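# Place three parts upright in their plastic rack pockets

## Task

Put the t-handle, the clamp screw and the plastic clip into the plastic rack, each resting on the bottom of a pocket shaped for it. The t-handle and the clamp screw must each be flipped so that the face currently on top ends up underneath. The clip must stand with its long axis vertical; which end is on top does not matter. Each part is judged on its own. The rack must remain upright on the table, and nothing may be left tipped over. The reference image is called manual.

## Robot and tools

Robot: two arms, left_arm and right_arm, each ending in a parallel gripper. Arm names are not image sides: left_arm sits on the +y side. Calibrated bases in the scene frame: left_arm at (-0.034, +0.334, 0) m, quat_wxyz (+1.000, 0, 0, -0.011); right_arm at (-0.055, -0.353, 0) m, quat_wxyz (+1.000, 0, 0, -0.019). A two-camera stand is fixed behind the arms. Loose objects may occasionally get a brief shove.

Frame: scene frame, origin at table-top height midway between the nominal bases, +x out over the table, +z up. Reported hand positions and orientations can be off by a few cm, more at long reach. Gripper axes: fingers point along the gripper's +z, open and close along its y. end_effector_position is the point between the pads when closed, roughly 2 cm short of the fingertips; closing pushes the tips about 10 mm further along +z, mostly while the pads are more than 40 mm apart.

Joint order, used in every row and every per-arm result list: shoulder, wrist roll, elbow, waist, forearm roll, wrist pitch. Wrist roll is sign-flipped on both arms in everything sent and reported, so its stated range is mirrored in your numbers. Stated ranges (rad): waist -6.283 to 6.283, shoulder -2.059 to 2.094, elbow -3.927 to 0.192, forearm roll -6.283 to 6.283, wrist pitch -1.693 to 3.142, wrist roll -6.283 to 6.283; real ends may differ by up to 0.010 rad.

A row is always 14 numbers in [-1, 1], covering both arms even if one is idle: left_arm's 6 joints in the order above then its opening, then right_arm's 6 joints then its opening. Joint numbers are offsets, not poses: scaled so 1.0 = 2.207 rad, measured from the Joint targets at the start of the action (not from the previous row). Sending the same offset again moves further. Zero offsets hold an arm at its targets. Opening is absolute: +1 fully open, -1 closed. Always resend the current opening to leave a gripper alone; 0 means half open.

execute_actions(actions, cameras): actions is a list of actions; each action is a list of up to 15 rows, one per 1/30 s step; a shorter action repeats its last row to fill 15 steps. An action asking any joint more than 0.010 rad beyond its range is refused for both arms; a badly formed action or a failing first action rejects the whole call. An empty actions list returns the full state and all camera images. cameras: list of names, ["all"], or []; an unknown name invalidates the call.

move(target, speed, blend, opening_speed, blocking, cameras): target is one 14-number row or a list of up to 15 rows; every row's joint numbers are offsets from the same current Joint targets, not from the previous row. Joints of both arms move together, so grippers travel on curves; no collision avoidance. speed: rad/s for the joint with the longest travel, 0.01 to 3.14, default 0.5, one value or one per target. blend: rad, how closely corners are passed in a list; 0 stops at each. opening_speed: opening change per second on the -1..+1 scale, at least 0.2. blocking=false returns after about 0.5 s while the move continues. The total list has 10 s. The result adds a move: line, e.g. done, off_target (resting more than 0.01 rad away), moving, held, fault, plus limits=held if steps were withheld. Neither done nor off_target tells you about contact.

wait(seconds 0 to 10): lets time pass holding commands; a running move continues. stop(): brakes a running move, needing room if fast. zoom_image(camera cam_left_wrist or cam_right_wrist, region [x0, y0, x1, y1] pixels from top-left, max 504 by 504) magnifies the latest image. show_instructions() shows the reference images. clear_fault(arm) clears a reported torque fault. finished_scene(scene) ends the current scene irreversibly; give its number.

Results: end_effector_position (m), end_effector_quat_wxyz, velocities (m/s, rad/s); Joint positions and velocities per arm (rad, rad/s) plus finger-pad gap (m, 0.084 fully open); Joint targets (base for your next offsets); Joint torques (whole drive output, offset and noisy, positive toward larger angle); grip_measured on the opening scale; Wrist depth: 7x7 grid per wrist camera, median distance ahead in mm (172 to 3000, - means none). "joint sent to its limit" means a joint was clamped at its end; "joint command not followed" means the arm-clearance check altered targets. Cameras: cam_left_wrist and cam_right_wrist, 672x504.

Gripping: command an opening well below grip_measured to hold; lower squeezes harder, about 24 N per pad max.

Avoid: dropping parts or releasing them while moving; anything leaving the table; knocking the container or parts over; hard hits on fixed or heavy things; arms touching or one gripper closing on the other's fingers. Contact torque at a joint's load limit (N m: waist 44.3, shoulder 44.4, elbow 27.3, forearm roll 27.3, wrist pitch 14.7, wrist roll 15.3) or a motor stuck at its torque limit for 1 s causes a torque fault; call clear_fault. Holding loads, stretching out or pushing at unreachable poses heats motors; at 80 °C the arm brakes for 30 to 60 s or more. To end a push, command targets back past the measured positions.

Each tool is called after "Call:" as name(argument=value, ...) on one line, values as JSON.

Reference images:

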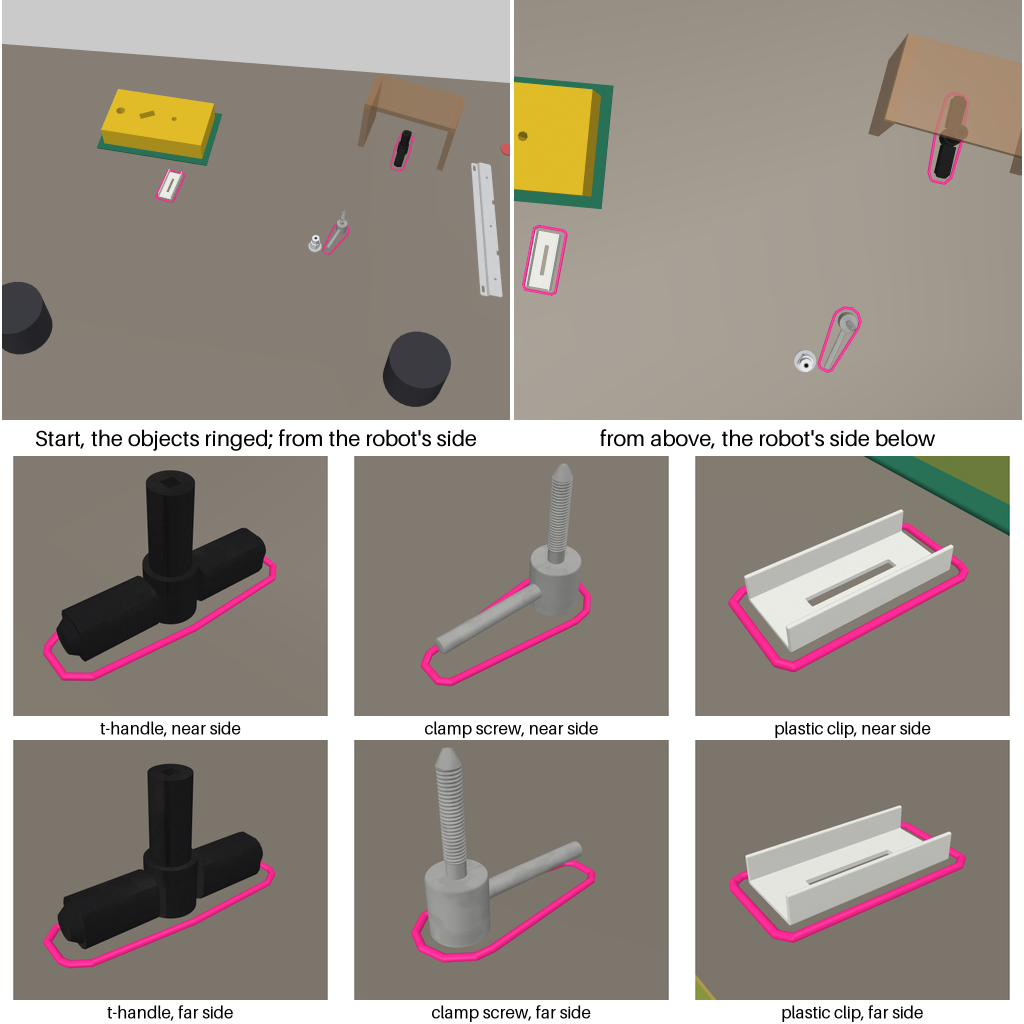

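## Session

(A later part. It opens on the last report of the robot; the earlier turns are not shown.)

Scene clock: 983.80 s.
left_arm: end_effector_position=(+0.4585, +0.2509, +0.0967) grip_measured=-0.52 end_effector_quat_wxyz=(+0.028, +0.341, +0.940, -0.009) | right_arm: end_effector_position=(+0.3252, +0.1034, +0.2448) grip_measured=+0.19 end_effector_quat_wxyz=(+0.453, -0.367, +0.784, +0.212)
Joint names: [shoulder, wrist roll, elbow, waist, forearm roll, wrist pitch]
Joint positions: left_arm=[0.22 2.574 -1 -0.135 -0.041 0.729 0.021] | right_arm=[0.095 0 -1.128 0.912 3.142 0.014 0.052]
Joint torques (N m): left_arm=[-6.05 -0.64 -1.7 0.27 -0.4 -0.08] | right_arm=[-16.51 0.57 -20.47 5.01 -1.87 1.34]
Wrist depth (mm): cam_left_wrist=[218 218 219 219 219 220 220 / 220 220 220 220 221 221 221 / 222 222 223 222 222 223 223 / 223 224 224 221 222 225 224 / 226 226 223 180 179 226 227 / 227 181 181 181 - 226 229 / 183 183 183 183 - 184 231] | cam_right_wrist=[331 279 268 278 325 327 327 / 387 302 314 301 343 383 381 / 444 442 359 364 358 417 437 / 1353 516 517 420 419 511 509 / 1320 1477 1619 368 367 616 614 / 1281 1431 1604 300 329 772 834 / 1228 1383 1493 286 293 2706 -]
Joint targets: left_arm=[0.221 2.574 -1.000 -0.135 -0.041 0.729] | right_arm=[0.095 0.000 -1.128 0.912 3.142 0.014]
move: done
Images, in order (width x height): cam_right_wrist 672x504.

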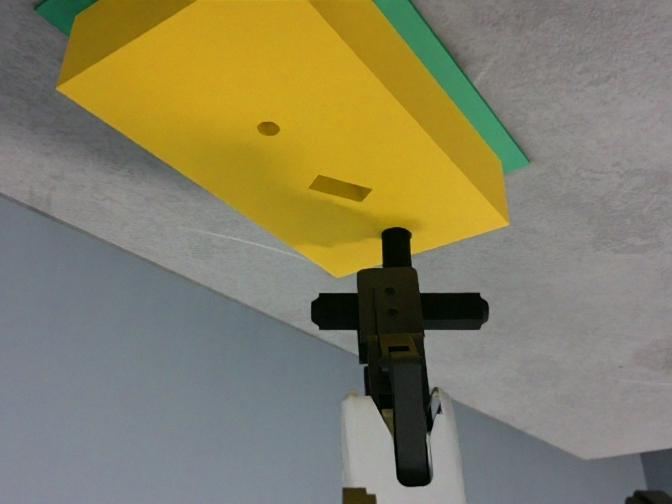

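Call:
move(target=[[-0.0012,0,-0.0006,0,0,0.0018,-0.9, 0,0,0,0,0,0,0.2],[-0.0007,-0.0006,-0.0014,0.0006,0,0.0020,-0.9, 0,0,0,0,0,0,0.2]], speed=0.05, cameras=["cam_right_wrist"])

Call:
zoom_image(camera="cam_right_wrist", region=[340, 200, 460, 290])

Scene clock: 1011.70 s.
left_arm: end_effector_position=(+0.4591, +0.2514, +0.0983) grip_measured=-0.52 end_effector_quat_wxyz=(+0.028, +0.341, +0.940, -0.009) | right_arm: end_effector_position=(+0.3252, +0.1034, +0.2448) grip_measured=+0.19 end_effector_quat_wxyz=(+0.453, -0.367, +0.784, +0.212)
Joint names: [shoulder, wrist roll, elbow, waist, forearm roll, wrist pitch]
Joint positions: left_arm=[0.219 2.573 -1.003 -0.134 -0.041 0.733 0.021] | right_arm=[0.095 0 -1.128 0.912 3.142 0.014 0.052]
Joint torques (N m): left_arm=[-24.74 -0.53 -10.19 2.48 -0.49 -1.47] | right_arm=[-16.42 0.46 -20.47 5.01 -1.78 1.35]
Wrist depth (mm): cam_left_wrist=[220 219 220 220 220 221 221 / 221 221 222 221 222 222 222 / 223 223 223 223 223 224 224 / 224 225 225 222 223 226 226 / 227 227 223 181 180 227 228 / 228 182 182 182 - 227 230 / 184 183 183 183 - 184 232] | cam_right_wrist=[331 280 269 278 324 327 327 / 387 302 314 301 343 383 381 / 443 443 360 363 358 418 437 / 1343 517 516 419 418 511 509 / 1320 1483 1622 368 367 616 613 / 1285 1437 1600 300 329 771 836 / 1228 1383 1509 287 294 2706 -]
Joint targets: left_arm=[0.219 2.573 -1.003 -0.134 -0.041 0.733] | right_arm=[0.095 0.000 -1.128 0.912 3.142 0.014]
move: done
Images, in order (width x height): cam_right_wrist 672x504.

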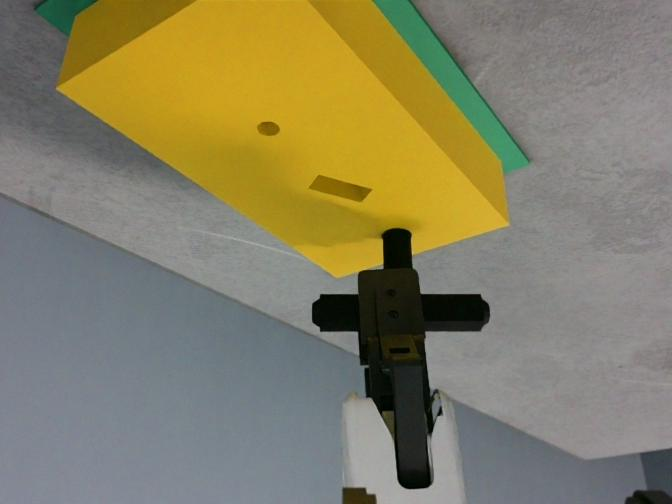

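Scaled by 4.200 from the camera's 672x504 image, which has a finer 960x720 frame.

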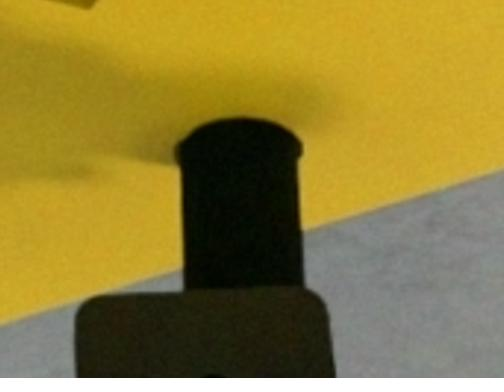

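Call:
move(target=[0.0017,0,0.0007,0,0,-0.0024,-0.9, 0,0,0,0,0,0,0.2], speed=0.05, cameras=["cam_right_wrist"])

Call:
zoom_image(camera="cam_right_wrist", region=[340, 200, 460, 290])

Scene clock: 1016.67 s.
left_arm: end_effector_position=(+0.4593, +0.2514, +0.0965) grip_measured=-0.52 end_effector_quat_wxyz=(+0.028, +0.341, +0.940, -0.008) | right_arm: end_effector_position=(+0.3252, +0.1034, +0.2448) grip_measured=+0.19 end_effector_quat_wxyz=(+0.453, -0.367, +0.784, +0.212)
Joint names: [shoulder, wrist roll, elbow, waist, forearm roll, wrist pitch]
Joint positions: left_arm=[0.222 2.573 -1.002 -0.134 -0.041 0.728 0.021] | right_arm=[0.095 0 -1.128 0.912 3.142 0.014 0.052]
Joint torques (N m): left_arm=[-5.62 -0.65 -2.08 1.77 -0.25 -0.32] | right_arm=[-16.59 0.54 -20.37 5.31 -1.97 1.34]
Wrist depth (mm): cam_left_wrist=[218 218 218 219 219 219 219 / 220 220 220 221 221 221 221 / 222 222 222 222 222 223 223 / 223 224 224 221 221 225 225 / 225 225 222 180 179 227 227 / 227 181 181 181 - 225 229 / 183 182 183 182 - 183 231] | cam_right_wrist=[331 279 269 278 324 327 327 / 387 302 314 301 344 382 382 / 444 443 360 364 358 417 437 / 1345 517 517 420 418 512 511 / 1322 1487 1626 369 368 613 611 / 1283 1437 1596 300 330 771 835 / 1224 1380 1509 287 294 2696 -]
Joint targets: left_arm=[0.223 2.573 -1.002 -0.134 -0.041 0.728] | right_arm=[0.095 0.000 -1.128 0.912 3.142 0.014]
move: done
Images, in order (width x height): cam_right_wrist 672x504.

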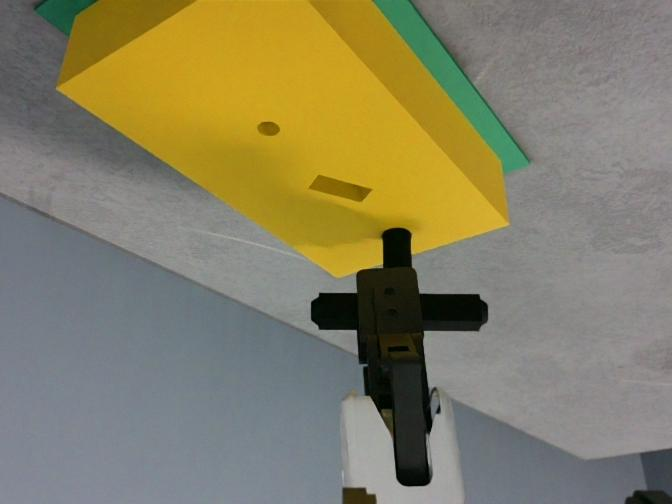

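Scaled by 4.200 from the camera's 672x504 image, which has a finer 960x720 frame.

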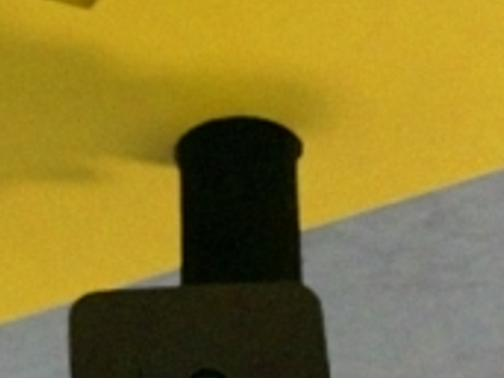

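Call:
move(target=[[-0.0012,0,-0.0006,0,0,0.0018,-0.9, 0,0,0,0,0,0,0.2],[-0.0006,-0.0008,-0.0015,0.0008,0,0.0020,-0.9, 0,0,0,0,0,0,0.2],[0.0007,-0.0008,-0.0009,0.0008,0,0.0002,-0.9, 0,0,0,0,0,0,0.2]], speed=0.05, cameras=["cam_right_wrist"])

Call:
zoom_image(camera="cam_right_wrist", region=[340, 200, 460, 290])

Scene clock: 1027.47 s.
left_arm: end_effector_position=(+0.4598, +0.2523, +0.0962) grip_measured=-0.52 end_effector_quat_wxyz=(+0.028, +0.341, +0.940, -0.008) | right_arm: end_effector_position=(+0.3252, +0.1034, +0.2448) grip_measured=+0.19 end_effector_quat_wxyz=(+0.453, -0.367, +0.784, +0.212)
Joint names: [shoulder, wrist roll, elbow, waist, forearm roll, wrist pitch]
Joint positions: left_arm=[0.224 2.571 -1.004 -0.132 -0.041 0.728 0.021] | right_arm=[0.095 0 -1.128 0.912 3.142 0.014 0.052]
Joint torques (N m): left_arm=[-23.58 -0.63 -9.03 1.67 -0.3 -2.7] | right_arm=[-16.41 0.57 -20.41 5.22 -1.78 1.41]
Wrist depth (mm): cam_left_wrist=[217 217 218 218 218 218 218 / 219 219 219 220 220 220 220 / 221 221 221 221 221 222 222 / 223 223 222 220 220 224 224 / 225 224 221 178 178 225 226 / 226 180 180 180 - 224 228 / 182 181 182 181 - 183 229] | cam_right_wrist=[331 280 269 279 324 328 327 / 387 302 314 301 343 383 381 / 443 443 359 363 358 417 437 / 1353 517 517 419 418 512 510 / 1330 1471 1619 370 369 614 611 / 1288 1431 1604 301 323 772 835 / 1233 1383 1509 288 296 2717 -]
Joint targets: left_arm=[0.224 2.571 -1.004 -0.132 -0.041 0.728] | right_arm=[0.095 0.000 -1.128 0.912 3.142 0.014]
move: done
Images, in order (width x height): cam_right_wrist 672x504.

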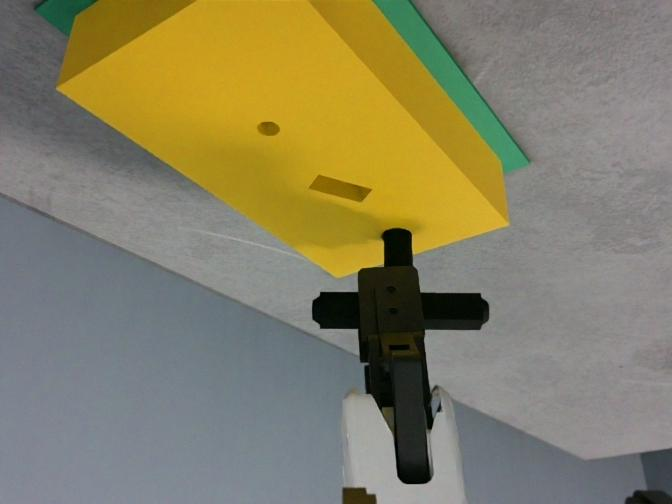

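Scaled by 4.200 from the camera's 672x504 image, which has a finer 960x720 frame.

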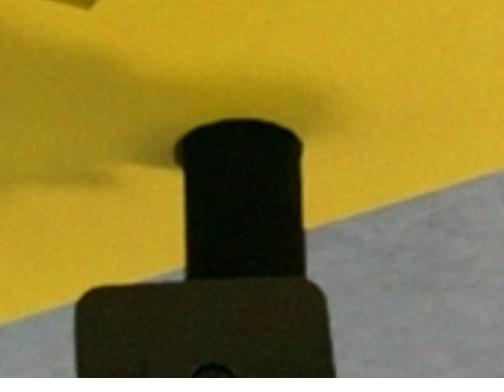

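Call:
move(target=[0.0037,0.0002,0.0009,-0.0002,0,-0.0047,-0.9, 0,0,0,0,0,0,0.2], speed=0.06, cameras=["cam_right_wrist"])

Call:
zoom_image(camera="cam_right_wrist", region=[340, 200, 460, 290])

Scene clock: 1033.80 s.
left_arm: end_effector_position=(+0.4600, +0.2521, +0.0923) grip_measured=-0.52 end_effector_quat_wxyz=(+0.028, +0.341, +0.940, -0.008) | right_arm: end_effector_position=(+0.3252, +0.1034, +0.2448) grip_measured=+0.19 end_effector_quat_wxyz=(+0.453, -0.367, +0.784, +0.212)
Joint names: [shoulder, wrist roll, elbow, waist, forearm roll, wrist pitch]
Joint positions: left_arm=[0.232 2.571 -1.002 -0.133 -0.041 0.718 0.021] | right_arm=[0.095 0 -1.128 0.912 3.142 0.014 0.052]
Joint torques (N m): left_arm=[-24.19 0.69 -9.42 -2.52 -0.35 -2.6] | right_arm=[-16.72 0.55 -20.34 5.4 -1.87 1.27]
Wrist depth (mm): cam_left_wrist=[213 214 214 214 214 215 215 / 216 215 215 216 216 216 216 / 217 217 218 217 217 218 218 / 219 219 219 215 216 220 220 / 221 220 217 174 174 221 222 / 222 176 176 176 - 221 224 / 177 177 177 177 - 178 225] | cam_right_wrist=[331 280 269 278 325 328 327 / 387 303 314 301 344 382 382 / 443 443 360 363 358 417 436 / 1364 517 517 419 418 511 509 / 1320 1483 1630 375 373 615 613 / 1283 1431 1585 301 331 771 835 / 1228 1380 1499 288 297 2706 -]
Joint targets: left_arm=[0.232 2.571 -1.002 -0.133 -0.041 0.718] | right_arm=[0.095 0.000 -1.128 0.912 3.142 0.014]
move: done
Images, in order (width x height): cam_right_wrist 672x504.

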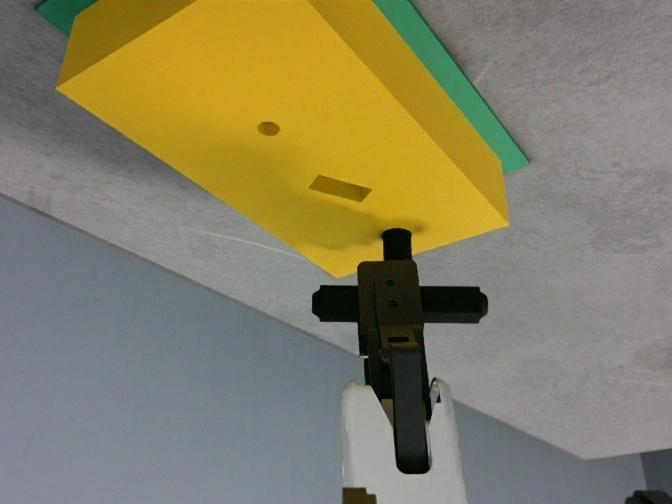

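Scaled by 4.200 from the camera's 672x504 image, which has a finer 960x720 frame.

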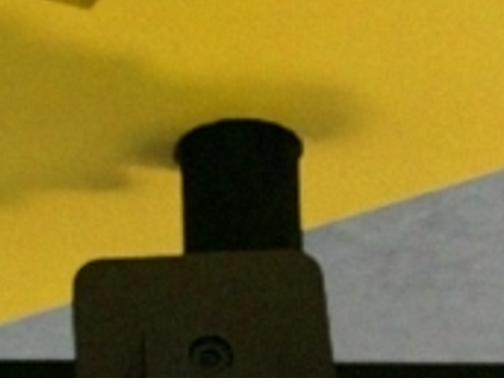

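Call:
move(target=[0.0054,0.0001,0.0017,-0.0001,0,-0.0071,-0.9, 0,0,0,0,0,0,0.2], speed=0.08, cameras=["cam_right_wrist"])

Scene clock: 1040.83 s.
left_arm: end_effector_position=(+0.4601, +0.2521, +0.0863) grip_measured=-0.52 end_effector_quat_wxyz=(+0.028, +0.341, +0.940, -0.008) | right_arm: end_effector_position=(+0.3252, +0.1034, +0.2448) grip_measured=+0.19 end_effector_quat_wxyz=(+0.453, -0.367, +0.784, +0.212)
Joint names: [shoulder, wrist roll, elbow, waist, forearm roll, wrist pitch]
Joint positions: left_arm=[0.244 2.571 -0.998 -0.133 -0.041 0.702 0.021] | right_arm=[0.095 0 -1.128 0.912 3.142 0.014 0.052]
Joint torques (N m): left_arm=[-23.99 0.65 -8.96 -2.27 -0.14 -2.41] | right_arm=[-16.44 0.55 -20.38 5.12 -1.81 1.33]
Wrist depth (mm): cam_left_wrist=[208 208 208 208 208 209 209 / 209 210 210 210 210 210 210 / 211 211 212 211 212 212 212 / 213 213 213 210 211 214 214 / 215 214 211 - - 215 216 / 216 213 - - - 215 218 / - - - - - 215 219] | cam_right_wrist=[331 280 269 279 325 328 327 / 386 302 313 301 343 382 382 / 444 442 359 363 358 417 437 / 1353 517 517 397 396 511 509 / 1325 1483 1638 375 373 615 613 / 1285 1431 1596 301 331 773 839 / 1226 1386 1503 289 299 2717 -]
Joint targets: left_arm=[0.244 2.571 -0.998 -0.133 -0.041 0.702] | right_arm=[0.095 0.000 -1.128 0.912 3.142 0.014]
move: done
Images, in order (width x height): cam_right_wrist 672x504.

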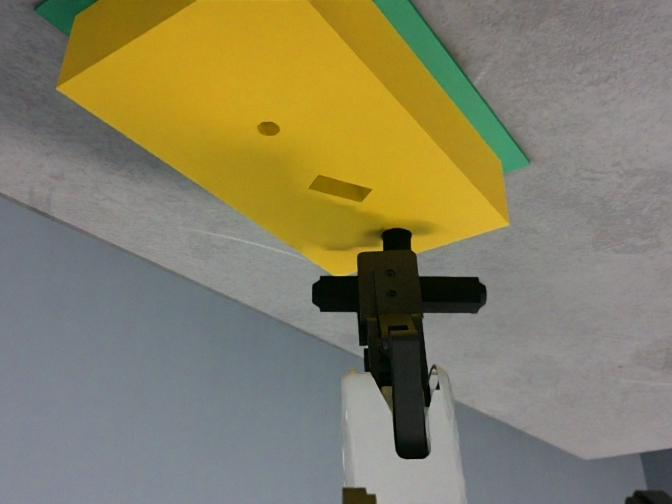

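Call:
move(target=[0.0055,0,0.0018,0,0,-0.0073,-0.9, 0,0,0,0,0,0,0.2], speed=0.08, cameras=["cam_right_wrist"])

Scene clock: 1043.53 s.
left_arm: end_effector_position=(+0.4601, +0.2523, +0.0802) grip_measured=-0.52 end_effector_quat_wxyz=(+0.028, +0.340, +0.940, -0.008) | right_arm: end_effector_position=(+0.3252, +0.1034, +0.2448) grip_measured=+0.19 end_effector_quat_wxyz=(+0.453, -0.367, +0.784, +0.212)
Joint names: [shoulder, wrist roll, elbow, waist, forearm roll, wrist pitch]
Joint positions: left_arm=[0.256 2.571 -0.994 -0.133 -0.041 0.686 0.021] | right_arm=[0.095 0 -1.128 0.912 3.142 0.014 0.052]
Joint torques (N m): left_arm=[-24.58 0.73 -9 -1.99 0.13 -2.8] | right_arm=[-16.62 0.48 -20.49 5.1 -1.8 1.42]
Wrist depth (mm): cam_left_wrist=[202 202 202 202 202 203 203 / 203 203 203 204 204 204 204 / 205 205 206 205 205 206 206 / 207 207 207 204 205 208 208 / 208 208 205 - - 209 210 / 210 207 - - - 209 212 / - - - - - - 213] | cam_right_wrist=[331 280 269 278 324 328 328 / 387 303 314 301 343 382 381 / 443 442 360 363 358 417 437 / 1356 517 517 397 396 512 510 / 1322 1474 1611 381 378 615 610 / 1273 1434 1578 306 311 774 836 / 1239 1383 1509 289 294 2717 -]
Joint targets: left_arm=[0.256 2.571 -0.994 -0.133 -0.041 0.686] | right_arm=[0.095 0.000 -1.128 0.912 3.142 0.014]
move: done
Images, in order (width x height): cam_right_wrist 672x504.

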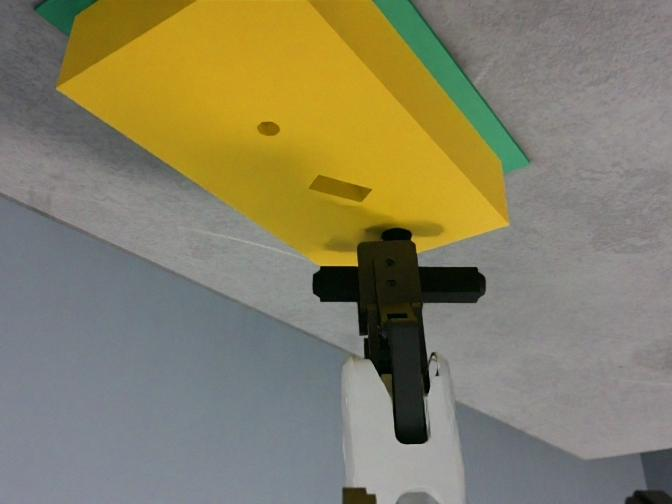

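Call:
move(target=[0.0056,0,0.0018,0,0,-0.0074,-0.9, 0,0,0,0,0,0,0.2], speed=0.08, cameras=["cam_right_wrist"])

Scene clock: 1047.17 s.
left_arm: end_effector_position=(+0.4601, +0.2524, +0.0740) grip_measured=-0.52 end_effector_quat_wxyz=(+0.028, +0.340, +0.940, -0.008) | right_arm: end_effector_position=(+0.3252, +0.1034, +0.2448) grip_measured=+0.19 end_effector_quat_wxyz=(+0.453, -0.367, +0.784, +0.212)
Joint names: [shoulder, wrist roll, elbow, waist, forearm roll, wrist pitch]
Joint positions: left_arm=[0.269 2.571 -0.99 -0.133 -0.041 0.67 0.021] | right_arm=[0.095 0 -1.128 0.912 3.142 0.014 0.052]
Joint torques (N m): left_arm=[-19.18 0.7 -7.5 -1.76 0.09 -2.51] | right_arm=[-16.58 0.49 -20.43 5.26 -1.69 1.36]
Wrist depth (mm): cam_left_wrist=[196 196 196 197 197 197 197 / 197 198 198 198 198 198 199 / 199 200 199 199 199 201 200 / 200 201 201 198 199 202 202 / 202 202 199 - - 203 204 / 203 - - - - 202 205 / - - - - - - 207] | cam_right_wrist=[331 279 268 278 325 328 327 / 387 302 314 301 343 383 381 / 443 443 359 363 358 417 437 / 1353 518 516 397 395 511 509 / 1315 1490 1630 - 577 614 613 / 1276 1434 1564 306 309 771 836 / 1230 1383 1506 289 295 2675 -]
Joint targets: left_arm=[0.269 2.571 -0.990 -0.133 -0.041 0.670] | right_arm=[0.095 0.000 -1.128 0.912 3.142 0.014]
move: done
Images, in order (width x height): cam_right_wrist 672x504.

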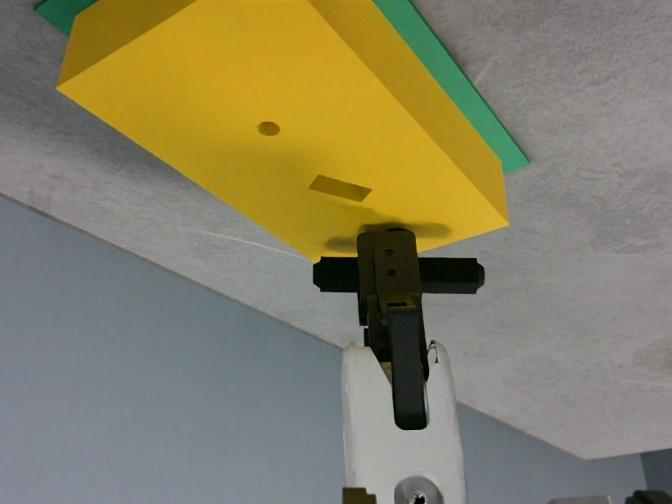

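Call:
move(target=[0.0014,0,0.0005,0,0,-0.0019,-0.9, 0,0,0,0,0,0,0.2], speed=0.08, cameras=["cam_right_wrist"])

Call:
zoom_image(camera="cam_right_wrist", region=[290, 200, 500, 370])

Scene clock: 1051.63 s.
left_arm: end_effector_position=(+0.4601, +0.2525, +0.0724) grip_measured=-0.52 end_effector_quat_wxyz=(+0.028, +0.340, +0.940, -0.008) | right_arm: end_effector_position=(+0.3252, +0.1034, +0.2448) grip_measured=+0.19 end_effector_quat_wxyz=(+0.453, -0.367, +0.784, +0.212)
Joint names: [shoulder, wrist roll, elbow, waist, forearm roll, wrist pitch]
Joint positions: left_arm=[0.272 2.571 -0.989 -0.133 -0.041 0.666 0.021] | right_arm=[0.095 0 -1.128 0.912 3.142 0.014 0.052]
Joint torques (N m): left_arm=[-6.83 0.49 -2.08 0.88 0.01 -0.44] | right_arm=[-16.64 0.42 -20.56 5.19 -1.79 1.29]
Wrist depth (mm): cam_left_wrist=[195 195 195 195 195 196 196 / 196 196 196 197 197 197 197 / 198 198 198 198 198 199 199 / 199 200 200 197 198 201 201 / 201 201 - - - 202 203 / 202 - - - - 201 204 / - - - - - - 206] | cam_right_wrist=[331 280 269 279 325 328 328 / 387 302 314 301 344 382 381 / 443 442 359 364 359 418 437 / 1361 517 516 397 395 513 509 / 1327 1490 1626 - 577 615 611 / 1281 1428 1571 306 308 773 838 / 1226 1388 1503 290 296 2717 -]
Joint targets: left_arm=[0.272 2.571 -0.989 -0.133 -0.041 0.666] | right_arm=[0.095 0.000 -1.128 0.912 3.142 0.014]
move: done
Images, in order (width x height): cam_right_wrist 672x504.

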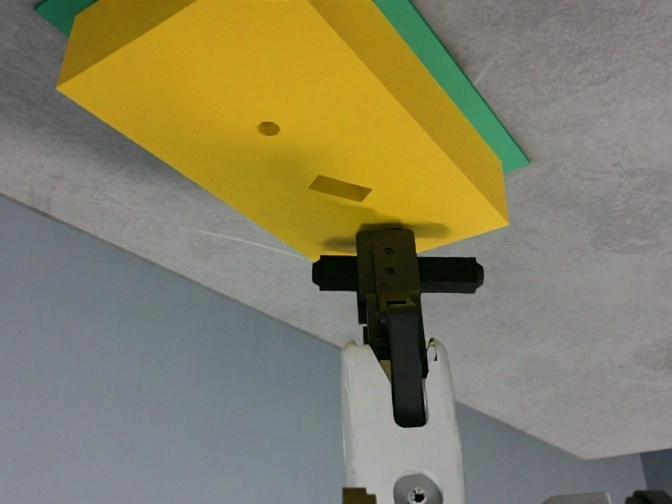

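Scaled by 2.400 from the camera's 672x504 image, which has a finer 960x720 frame.

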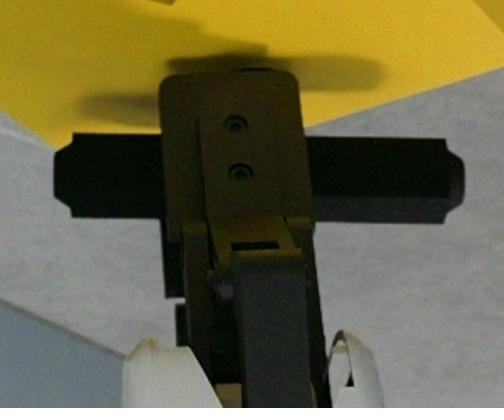

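Call:
move(target=[[-0.0012,0,-0.0004,0,0,0.0015,-0.9, 0,0,0,0,0,0,0.2],[-0.0012,0,-0.0004,0,0,0.0015,0.2, 0,0,0,0,0,0,0.0],[-0.0857,0,-0.0605,0,0,0.1462,0.2, 0.0071,0,0.0688,-0.1997,0,-0.3985,0.0]], speed=[0.1,0.3,0.5], opening_speed=0.8, cameras=["all"])

Scene clock: 1089.27 s.
left_arm: end_effector_position=(+0.4595, +0.2496, +0.1924) grip_measured=+0.19 end_effector_quat_wxyz=(+0.029, +0.345, +0.938, -0.012) | right_arm: end_effector_position=(+0.2347, -0.2180, +0.1293) grip_measured=-0.01 end_effector_quat_wxyz=(+0.000, -0.216, +0.976, +0.000)
Joint names: [shoulder, wrist roll, elbow, waist, forearm roll, wrist pitch]
Joint positions: left_arm=[0.083 2.571 -1.123 -0.133 -0.041 0.988 0.052] | right_arm=[0.111 0 -0.976 0.472 3.142 -0.865 0.044]
Joint torques (N m): left_arm=[-28.1 0.05 -11.2 1.03 0.13 -1.32] | right_arm=[-12.45 0.58 -14.4 -4.33 -1.67 -2.37]
Wrist depth (mm): cam_left_wrist=[311 312 312 311 312 311 311 / 314 314 314 314 313 313 315 / 317 317 318 317 316 317 317 / 320 318 319 273 318 320 319 / 321 321 276 276 276 322 322 / 324 278 278 278 263 324 325 / 280 280 280 281 280 328 328] | cam_right_wrist=[261 260 259 259 259 259 258 / 261 261 260 260 260 259 259 / 261 262 260 260 260 260 259 / 262 261 261 261 260 260 259 / 262 262 261 261 260 260 260 / 263 262 261 261 261 260 256 / 263 262 262 262 261 261 260]
Joint targets: left_arm=[0.083 2.571 -1.123 -0.133 -0.041 0.988] | right_arm=[0.111 0.000 -0.976 0.472 3.142 -0.865]
move: done

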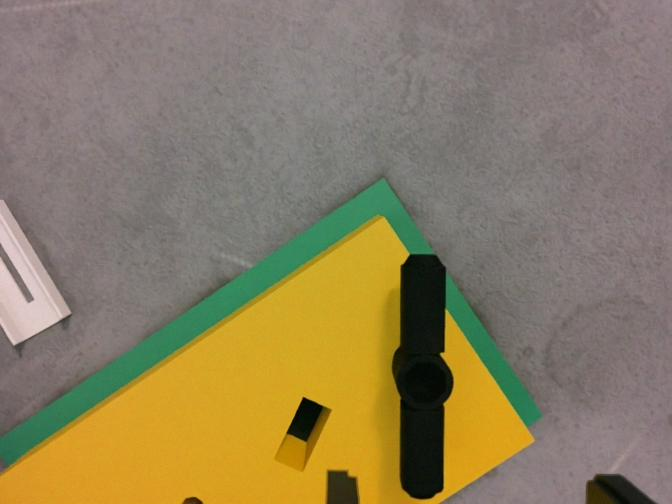

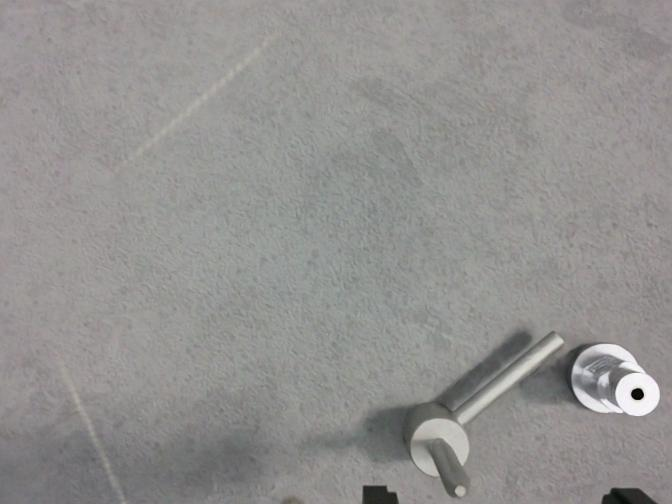

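Call:
move(target=[[0,0,0,0,0,0,0.2, 0.0789,0,0.0159,0.0016,0,0.0948,0.0],[0,0,0,0,0,0,0.2, 0.0789,0,0.0159,0.0016,0,0.0948,-1.0],[-0.0128,0.0190,-0.3902,-0.3222,0.0186,0.4265,0.2, -0.0262,0,-0.1314,0.0016,0,-0.1576,-1.0]], speed=[0.4,0.4,0.7], opening_speed=1.0, cameras=["all"])

Scene clock: 1123.83 s.
left_arm: end_effector_position=(+0.2500, -0.0001, +0.4893) grip_measured=+0.19 end_effector_quat_wxyz=(+0.000, +0.642, +0.766, +0.000) | right_arm: end_effector_position=(+0.2530, -0.2081, +0.2495) grip_measured=-0.84 end_effector_quat_wxyz=(+0.000, -0.217, +0.976, +0.000)
Joint names: [shoulder, wrist roll, elbow, waist, forearm roll, wrist pitch]
Joint positions: left_arm=[0.055 2.613 -1.984 -0.844 0 1.93 0.052] | right_arm=[0.053 0 -1.266 0.475 3.142 -1.213 0.007]
Joint torques (N m): left_arm=[-24.34 0.61 -9.19 -2.08 0.52 -1.35] | right_arm=[-16.46 0.48 -18.26 -3.16 0.15 -2.5]
Wrist depth (mm): cam_left_wrist=[613 614 614 615 615 615 614 / 614 613 615 614 613 617 573 / 616 616 616 619 615 615 572 / 617 613 618 618 620 615 574 / 616 620 618 619 621 618 621 / 620 619 621 619 619 619 621 / 619 621 624 624 622 625 622] | cam_right_wrist=[381 381 381 380 379 378 378 / 381 382 381 381 380 380 378 / 383 382 381 381 381 379 378 / 383 382 381 381 381 380 379 / 383 383 382 381 381 380 379 / 384 383 383 382 381 380 380 / 385 384 383 - 382 381 381]
Joint targets: left_arm=[0.055 2.613 -1.984 -0.844 0.000 1.930] | right_arm=[0.053 0.000 -1.266 0.475 3.142 -1.213]
move: done

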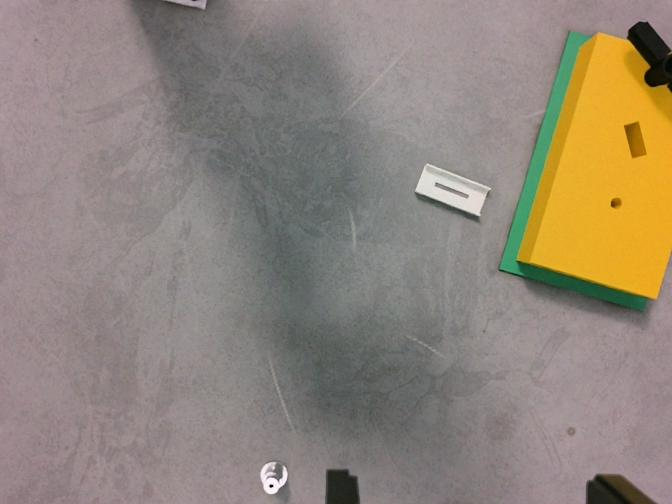

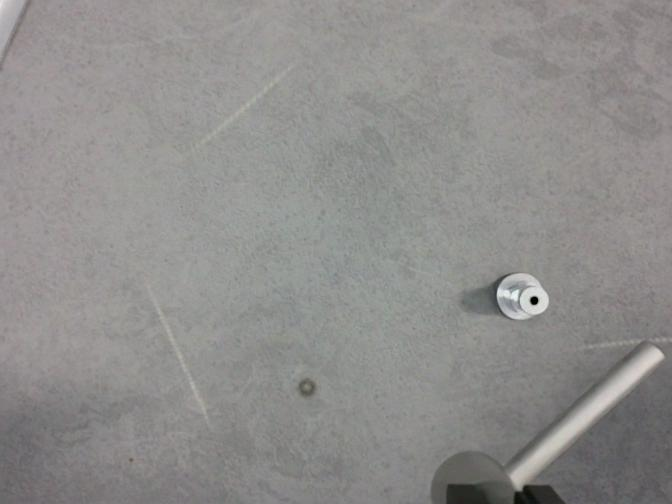

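Call:
move(target=[0,0,0,0,0,0,0.2, -0.3155,0,0.4549,0.1019,0,0.8895,-1.0], speed=1.1)

Call:
move(target=[[0,0,0,0,0,0,0.2, 0.6546,0,-0.3424,0.0888,0,0.5903,-1.0],[0,0,0,0,0,0,0.2, 0.6546,0,-0.3424,0.0888,0,0.9857,-1.0]], speed=0.9, blend=[0.15,0], cameras=["all"])

Scene clock: 1139.97 s.
left_arm: end_effector_position=(+0.2500, -0.0001, +0.4894) grip_measured=+0.19 end_effector_quat_wxyz=(+0.000, +0.642, +0.766, +0.000) | right_arm: end_effector_position=(+0.2966, -0.0778, +0.3220) grip_measured=-0.84 end_effector_quat_wxyz=(+0.696, -0.220, +0.640, +0.240)
Joint names: [shoulder, wrist roll, elbow, waist, forearm roll, wrist pitch]
Joint positions: left_arm=[0.055 2.613 -1.984 -0.844 0 1.93 0.052] | right_arm=[-0.643 0 -0.262 0.7 3.142 0.75 0.007]
Joint torques (N m): left_arm=[-24.57 0.72 -9.44 -2.33 -0.23 -1.95] | right_arm=[-6.93 0.44 -20.41 5.35 0.47 3.35]
Wrist depth (mm): cam_left_wrist=[614 613 612 614 616 615 613 / 615 617 616 615 614 618 573 / 615 616 617 616 617 617 573 / 619 617 614 619 616 614 574 / 619 621 620 620 618 620 619 / 620 617 619 621 619 619 619 / 619 621 623 622 623 622 622] | cam_right_wrist=[1166 1285 1377 1536 1728 1935 2279 / 1182 1288 1397 1539 1758 1951 2302 / 1188 1305 1420 1567 1781 1985 2356 / 1192 1310 1422 1578 1799 2020 2356 / 1211 1315 1434 1607 1833 2020 2405 / 1215 1332 1449 1578 1833 2068 2422 / 1226 1322 1449 1653 1754 2038 2483]
Joint targets: left_arm=[0.055 2.613 -1.984 -0.844 0.000 1.930] | right_arm=[-0.643 0.000 -0.262 0.700 3.142 0.750]
move: done

Scene clock: 1143.13 s.
left_arm: end_effector_position=(+0.2500, -0.0001, +0.4894) grip_measured=+0.19 end_effector_quat_wxyz=(+0.000, +0.642, +0.766, +0.000) | right_arm: end_effector_position=(+0.2495, +0.0008, +0.3603) grip_measured=-0.84 end_effector_quat_wxyz=(+0.909, +0.000, +0.000, +0.416)
Joint names: [shoulder, wrist roll, elbow, waist, forearm roll, wrist pitch]
Joint positions: left_arm=[0.055 2.613 -1.984 -0.844 0 1.93 0.052] | right_arm=[0.801 0 -1.018 0.896 3.142 2.925 0.007]
Joint torques (N m): left_arm=[-25.11 0.78 -9.63 -2.15 -0.11 -1.89] | right_arm=[-19.35 0.5 -12.24 5.01 0.31 2.71]
Wrist depth (mm): cam_left_wrist=[613 615 614 614 615 617 613 / 614 615 613 618 617 617 572 / 615 616 617 619 619 618 573 / 619 617 619 616 617 617 574 / 617 617 429 314 415 621 620 / 244 385 379 272 314 621 624 / 223 239 305 623 619 621 622] | cam_right_wrist=[1833 1813 1823 1813 1823 1804 1804 / 1804 1838 1842 1809 1828 1828 1804 / 1833 1833 1833 1823 1818 1823 1823 / 1828 1823 1823 1818 1828 1833 1823 / 1842 1828 - 295 478 1823 1818 / 1838 1823 - 254 318 479 464 / 1833 1818 1828 - - 1838 1833]
Joint targets: left_arm=[0.055 2.613 -1.984 -0.844 0.000 1.930] | right_arm=[0.801 0.000 -1.018 0.896 3.142 2.925]
move: done

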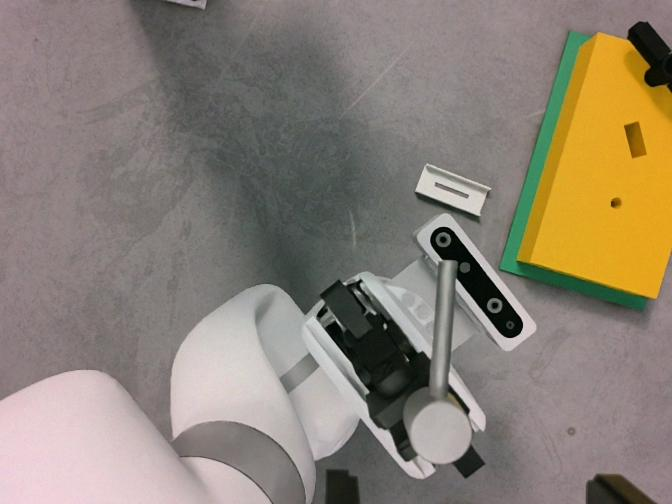

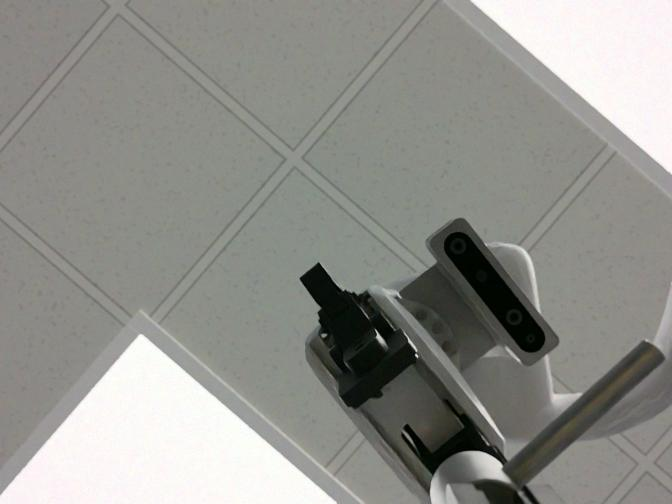

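Call:
move(target=[[-0.0648,-0.0285,0.2041,0.0060,0,-0.1397,0.2, 0,0,0,0,0,0,-1.0],[-0.0648,-0.0285,0.2041,0.0060,0,-0.1397,-0.9, 0,0,0,0,0,0,-1.0]], speed=0.4, opening_speed=0.8, cameras=["all"])

Scene clock: 1161.10 s.
left_arm: end_effector_position=(+0.2570, +0.0006, +0.3986) grip_measured=-0.53 end_effector_quat_wxyz=(+0.000, +0.661, +0.750, +0.000) | right_arm: end_effector_position=(+0.2496, +0.0008, +0.3602) grip_measured=-0.84 end_effector_quat_wxyz=(+0.909, +0.000, +0.000, +0.416)
Joint names: [shoulder, wrist roll, elbow, waist, forearm roll, wrist pitch]
Joint positions: left_arm=[-0.089 2.551 -1.533 -0.831 0 1.621 0.021] | right_arm=[0.801 0 -1.018 0.896 3.142 2.925 0.007]
Joint torques (N m): left_arm=[2.24 -0.62 -5.02 11.13 5.78 -7.99] | right_arm=[-36.28 0.43 -19.63 26.53 -6.93 11.5]
Wrist depth (mm): cam_left_wrist=[524 522 523 524 527 528 481 / 524 526 526 526 528 528 482 / 528 526 528 526 525 526 482 / 524 528 527 526 529 528 482 / 529 528 382 214 350 530 529 / 528 312 301 209 230 531 532 / 530 285 279 - - 531 533] | cam_right_wrist=[1842 1818 1823 1828 1809 1799 1799 / 1838 1833 1823 1813 1833 1818 1813 / 1833 1823 1828 1838 1818 1804 1828 / 1818 1823 1833 1828 1823 404 1833 / 1828 1833 - 216 389 389 1809 / 1838 1833 - 207 225 392 404 / 1838 1818 - - - 389 1838]
Joint targets: left_arm=[-0.088 2.551 -1.533 -0.831 0.000 1.621] | right_arm=[0.801 0.000 -1.018 0.896 3.142 2.925]
move: done

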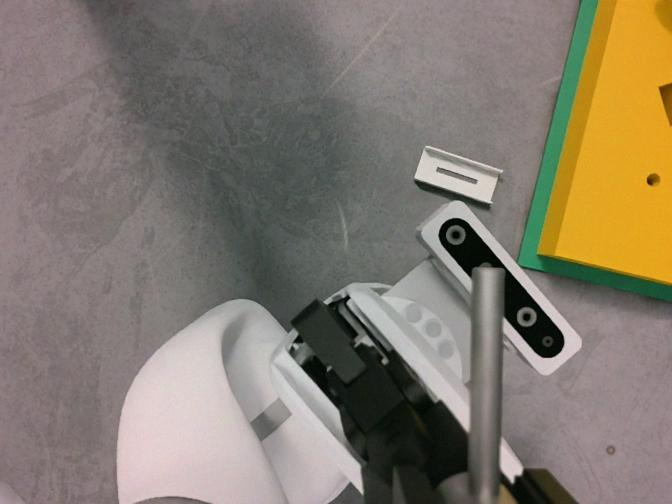

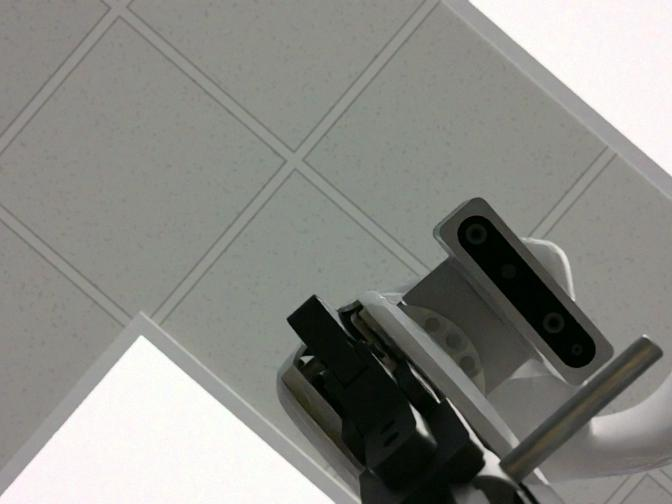

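Call:
move(target=[0.0023,0,-0.0092,0,0,0.0069,-0.9, 0,0,0,0,0,0,-1.0], speed=0.1)

Scene clock: 1167.83 s.
left_arm: end_effector_position=(+0.2570, +0.0007, +0.4033) grip_measured=-0.53 end_effector_quat_wxyz=(+0.000, +0.661, +0.750, +0.000) | right_arm: end_effector_position=(+0.2494, +0.0007, +0.3605) grip_measured=-0.84 end_effector_quat_wxyz=(+0.909, +0.000, -0.001, +0.416)
Joint names: [shoulder, wrist roll, elbow, waist, forearm roll, wrist pitch]
Joint positions: left_arm=[-0.083 2.551 -1.553 -0.831 0 1.637 0.021] | right_arm=[0.801 0 -1.018 0.896 3.142 2.926 0.007]
Joint torques (N m): left_arm=[-40.24 -0.63 -22.52 4.88 2.36 -9.64] | right_arm=[-5.63 0.44 0.85 15.48 -4.98 0.8]
Wrist depth (mm): cam_left_wrist=[531 528 530 529 529 529 483 / 529 530 530 529 531 528 485 / 532 529 532 530 532 529 484 / 533 531 532 531 533 530 486 / 533 534 346 217 363 532 531 / 533 316 300 211 236 534 532 / 533 289 281 - - 534 534] | cam_right_wrist=[1809 1813 1813 1813 1813 1795 1804 / 1828 1818 1804 1838 1818 1809 1809 / 1818 1818 1818 1809 1813 1828 1828 / 1833 1842 1809 1823 1809 403 1813 / 1847 1833 - 217 329 391 1818 / 1823 1818 - 209 218 391 405 / 1833 1833 - - - 391 1842]
Joint targets: left_arm=[-0.083 2.551 -1.554 -0.831 0.000 1.636] | right_arm=[0.801 0.000 -1.018 0.896 3.142 2.925]
move: done

Call:
move(target=[-0.0023,0.0013,0.0052,-0.0013,0,-0.0029,-0.9, 0,0,0,0,0,0,-1.0], speed=0.1)

Scene clock: 1176.13 s.
left_arm: end_effector_position=(+0.2556, +0.0004, +0.4017) grip_measured=-0.54 end_effector_quat_wxyz=(+0.001, +0.661, +0.750, +0.000) | right_arm: end_effector_position=(+0.2496, +0.0008, +0.3601) grip_measured=-0.84 end_effector_quat_wxyz=(+0.909, +0.000, +0.000, +0.416)
Joint names: [shoulder, wrist roll, elbow, waist, forearm roll, wrist pitch]
Joint positions: left_arm=[-0.089 2.553 -1.542 -0.834 0 1.63 0.021] | right_arm=[0.802 0 -1.018 0.896 3.142 2.925 0.007]
Joint torques (N m): left_arm=[-22.48 0.64 -10.58 -4.92 -1.6 -4.77] | right_arm=[-20.33 0.52 -11.97 8.78 -2.73 0.44]
Wrist depth (mm): cam_left_wrist=[526 525 526 528 528 527 482 / 527 527 528 529 529 529 484 / 527 529 530 530 529 528 486 / 528 530 530 533 532 529 485 / 530 531 387 214 352 533 532 / 530 316 302 212 233 535 535 / 532 287 280 - - 534 534] | cam_right_wrist=[1823 1818 1818 1818 1823 1804 1823 / 1833 1828 1809 1838 1828 1823 1809 / 1828 1823 1818 1828 1823 1804 1813 / 1823 1823 1833 1833 1833 406 1818 / 1833 1838 - 218 378 392 1809 / 1833 1828 - 209 222 391 403 / 1823 1823 - - - 389 1813]
Joint targets: left_arm=[-0.088 2.553 -1.542 -0.834 0.000 1.630] | right_arm=[0.801 0.000 -1.018 0.896 3.142 2.925]
move: done

Call:
move(target=[[0,0,0,0,0,0,-0.9, 0,0,0,0,0,0,0.1],[0.0622,0,-0.1849,0,0,0.1227,-0.9, 0,0,0,0,0,0,0.1]], speed=0.35, opening_speed=0.8, cameras=["all"])

Scene clock: 1188.93 s.
left_arm: end_effector_position=(+0.2559, -0.0001, +0.4816) grip_measured=-0.54 end_effector_quat_wxyz=(+0.000, +0.661, +0.750, +0.000) | right_arm: end_effector_position=(+0.2495, +0.0008, +0.3603) grip_measured=+0.09 end_effector_quat_wxyz=(+0.909, +0.000, +0.000, +0.416)
Joint names: [shoulder, wrist roll, elbow, waist, forearm roll, wrist pitch]
Joint positions: left_arm=[0.049 2.553 -1.95 -0.834 0 1.901 0.02] | right_arm=[0.801 0 -1.018 0.896 3.142 2.925 0.048]
Joint torques (N m): left_arm=[-19.11 0.3 -9.79 1.68 0.19 -1.31] | right_arm=[-19.2 0.51 -10.56 -4.26 0.45 2.65]
Wrist depth (mm): cam_left_wrist=[605 604 606 608 605 607 561 / 606 608 609 608 607 608 564 / 608 610 608 610 609 606 565 / 608 608 609 609 611 607 564 / 611 612 412 308 610 611 614 / 252 613 369 309 320 610 615 / 222 248 311 - 306 615 615] | cam_right_wrist=[1838 1833 1833 1813 1818 1804 1799 / 1809 1828 1823 1818 1828 1818 1799 / 1823 1828 1828 1828 1818 1818 1818 / 1842 1838 1828 1833 1828 1823 1809 / 1842 1833 - 295 405 1833 1809 / 1857 1823 - 276 238 471 456 / 1842 1828 1823 - 235 1828 1828]
Joint targets: left_arm=[0.049 2.553 -1.950 -0.834 0.000 1.901] | right_arm=[0.801 0.000 -1.018 0.896 3.142 2.925]
move: done

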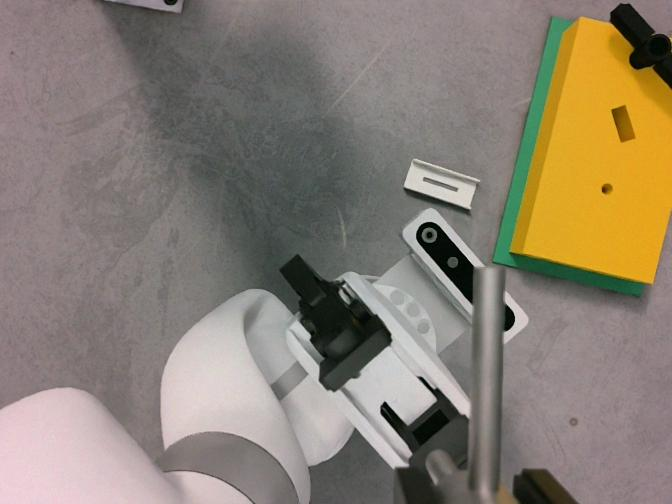

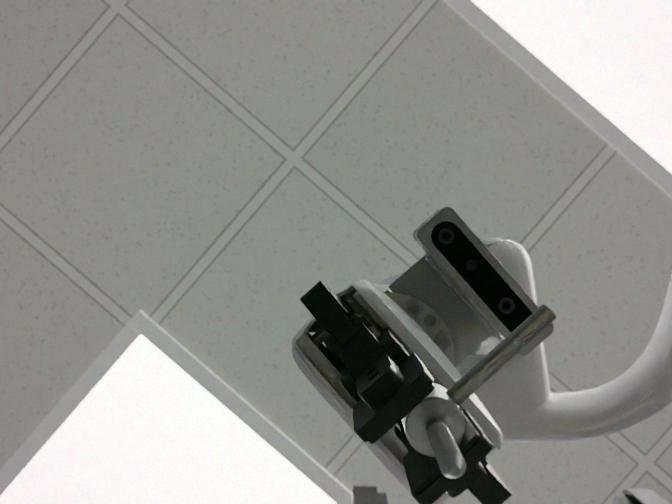

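Call:
move(target=[[0,0,0,0,0,0,-0.9, 0,0,0,0,0,-0.2379,0.1],[0,0,0,0,0,0,-0.9, -0.4564,0,0.1020,-0.1794,0,-0.9968,0.1]], speed=[0.6,1.2], blend=[0.1,0])

Call:
move(target=[[0.0763,0.4409,0.3593,0.2135,0,-0.4355,-0.9, 0,0,0,0,0,0,0.1],[0.0763,0.4409,0.3593,0.2135,0,-0.4355,-0.9, 0,0,0,0.1434,0,-0.3067,0.1]], speed=[0.6,0.8], cameras=["all"])

Scene clock: 1217.37 s.
left_arm: end_effector_position=(+0.2559, -0.0001, +0.4816) grip_measured=-0.54 end_effector_quat_wxyz=(+0.000, +0.661, +0.750, +0.000) | right_arm: end_effector_position=(+0.4674, -0.0916, +0.3996) grip_measured=+0.09 end_effector_quat_wxyz=(+0.739, -0.149, +0.633, +0.174)
Joint names: [shoulder, wrist roll, elbow, waist, forearm roll, wrist pitch]
Joint positions: left_arm=[0.049 2.553 -1.95 -0.834 0 1.901 0.02] | right_arm=[-0.206 0 -0.793 0.5 3.142 0.726 0.048]
Joint torques (N m): left_arm=[-19.55 -0.08 -9.54 1.45 0.1 -1.84] | right_arm=[-14.11 0.43 -20.37 -4.22 0.51 1.66]
Wrist depth (mm): cam_left_wrist=[604 604 608 607 606 608 563 / 605 608 607 606 608 608 563 / 607 609 610 609 608 606 565 / 607 607 608 610 611 608 566 / 614 609 608 612 610 613 612 / 611 611 611 611 614 613 616 / 610 615 610 613 613 615 616] | cam_right_wrist=[976 1029 1088 1164 1237 1332 1455 / 994 1048 1112 1182 1276 1372 1483 / 1001 1067 1128 1209 1302 1400 1516 / 1019 1082 1145 1224 1327 1440 1564 / 1026 1093 1164 1253 1361 1462 1585 / 1050 1116 1190 1276 1380 1487 1619 / 1066 1132 1205 1300 1414 1529 1677]
Joint targets: left_arm=[0.049 2.553 -1.950 -0.834 0.000 1.901] | right_arm=[-0.206 0.000 -0.793 0.500 3.142 0.726]
move: done

Scene clock: 1220.83 s.
left_arm: end_effector_position=(+0.4407, +0.1416, +0.1425) grip_measured=-0.54 end_effector_quat_wxyz=(+0.000, +0.000, +1.000, +0.000) | right_arm: end_effector_position=(+0.3031, +0.0017, +0.2448) grip_measured=+0.09 end_effector_quat_wxyz=(+0.463, -0.329, +0.801, +0.190)
Joint names: [shoulder, wrist roll, elbow, waist, forearm roll, wrist pitch]
Joint positions: left_arm=[0.217 3.526 -1.157 -0.362 0 0.94 0.02] | right_arm=[-0.206 0 -0.793 0.817 3.142 0.049 0.048]
Joint torques (N m): left_arm=[-25.01 0.66 -10.03 1.44 0.29 -2.2] | right_arm=[-11.88 0.44 -19.87 4.84 0.21 0.12]
Wrist depth (mm): cam_left_wrist=[271 271 271 271 271 272 271 / 271 271 271 272 272 272 272 / 272 272 272 272 273 273 273 / 273 273 270 270 270 273 273 / 273 273 227 227 227 228 228 / 273 273 227 228 228 228 228 / 274 274 228 228 228 228 229] | cam_right_wrist=[331 331 330 329 329 328 325 / 387 386 381 355 347 379 381 / 444 444 398 360 359 414 437 / 1312 519 517 421 420 427 511 / 1305 1440 1585 620 460 471 614 / 1262 1394 1553 - 341 774 841 / 1209 1337 1462 300 350 2309 2685]
Joint targets: left_arm=[0.217 3.526 -1.157 -0.362 0.000 0.940] | right_arm=[-0.206 0.000 -0.793 0.817 3.142 0.049]
move: done

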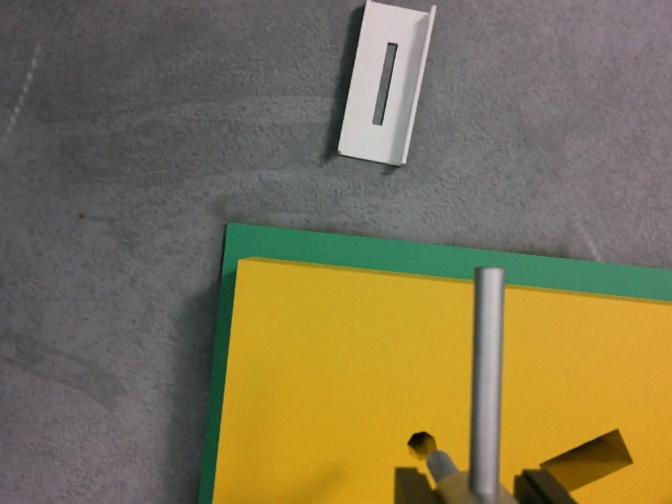

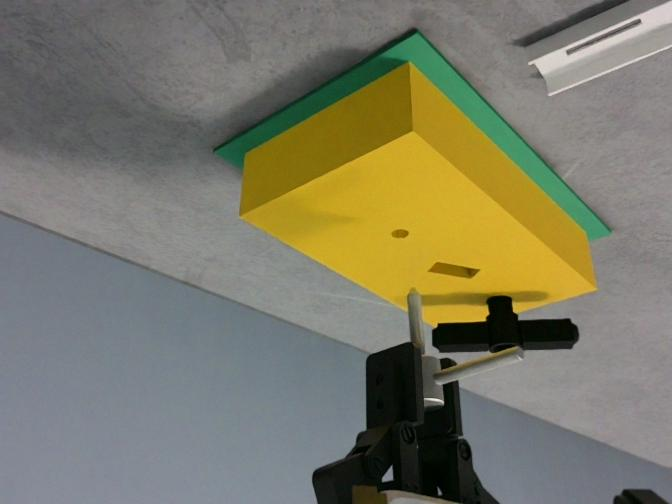

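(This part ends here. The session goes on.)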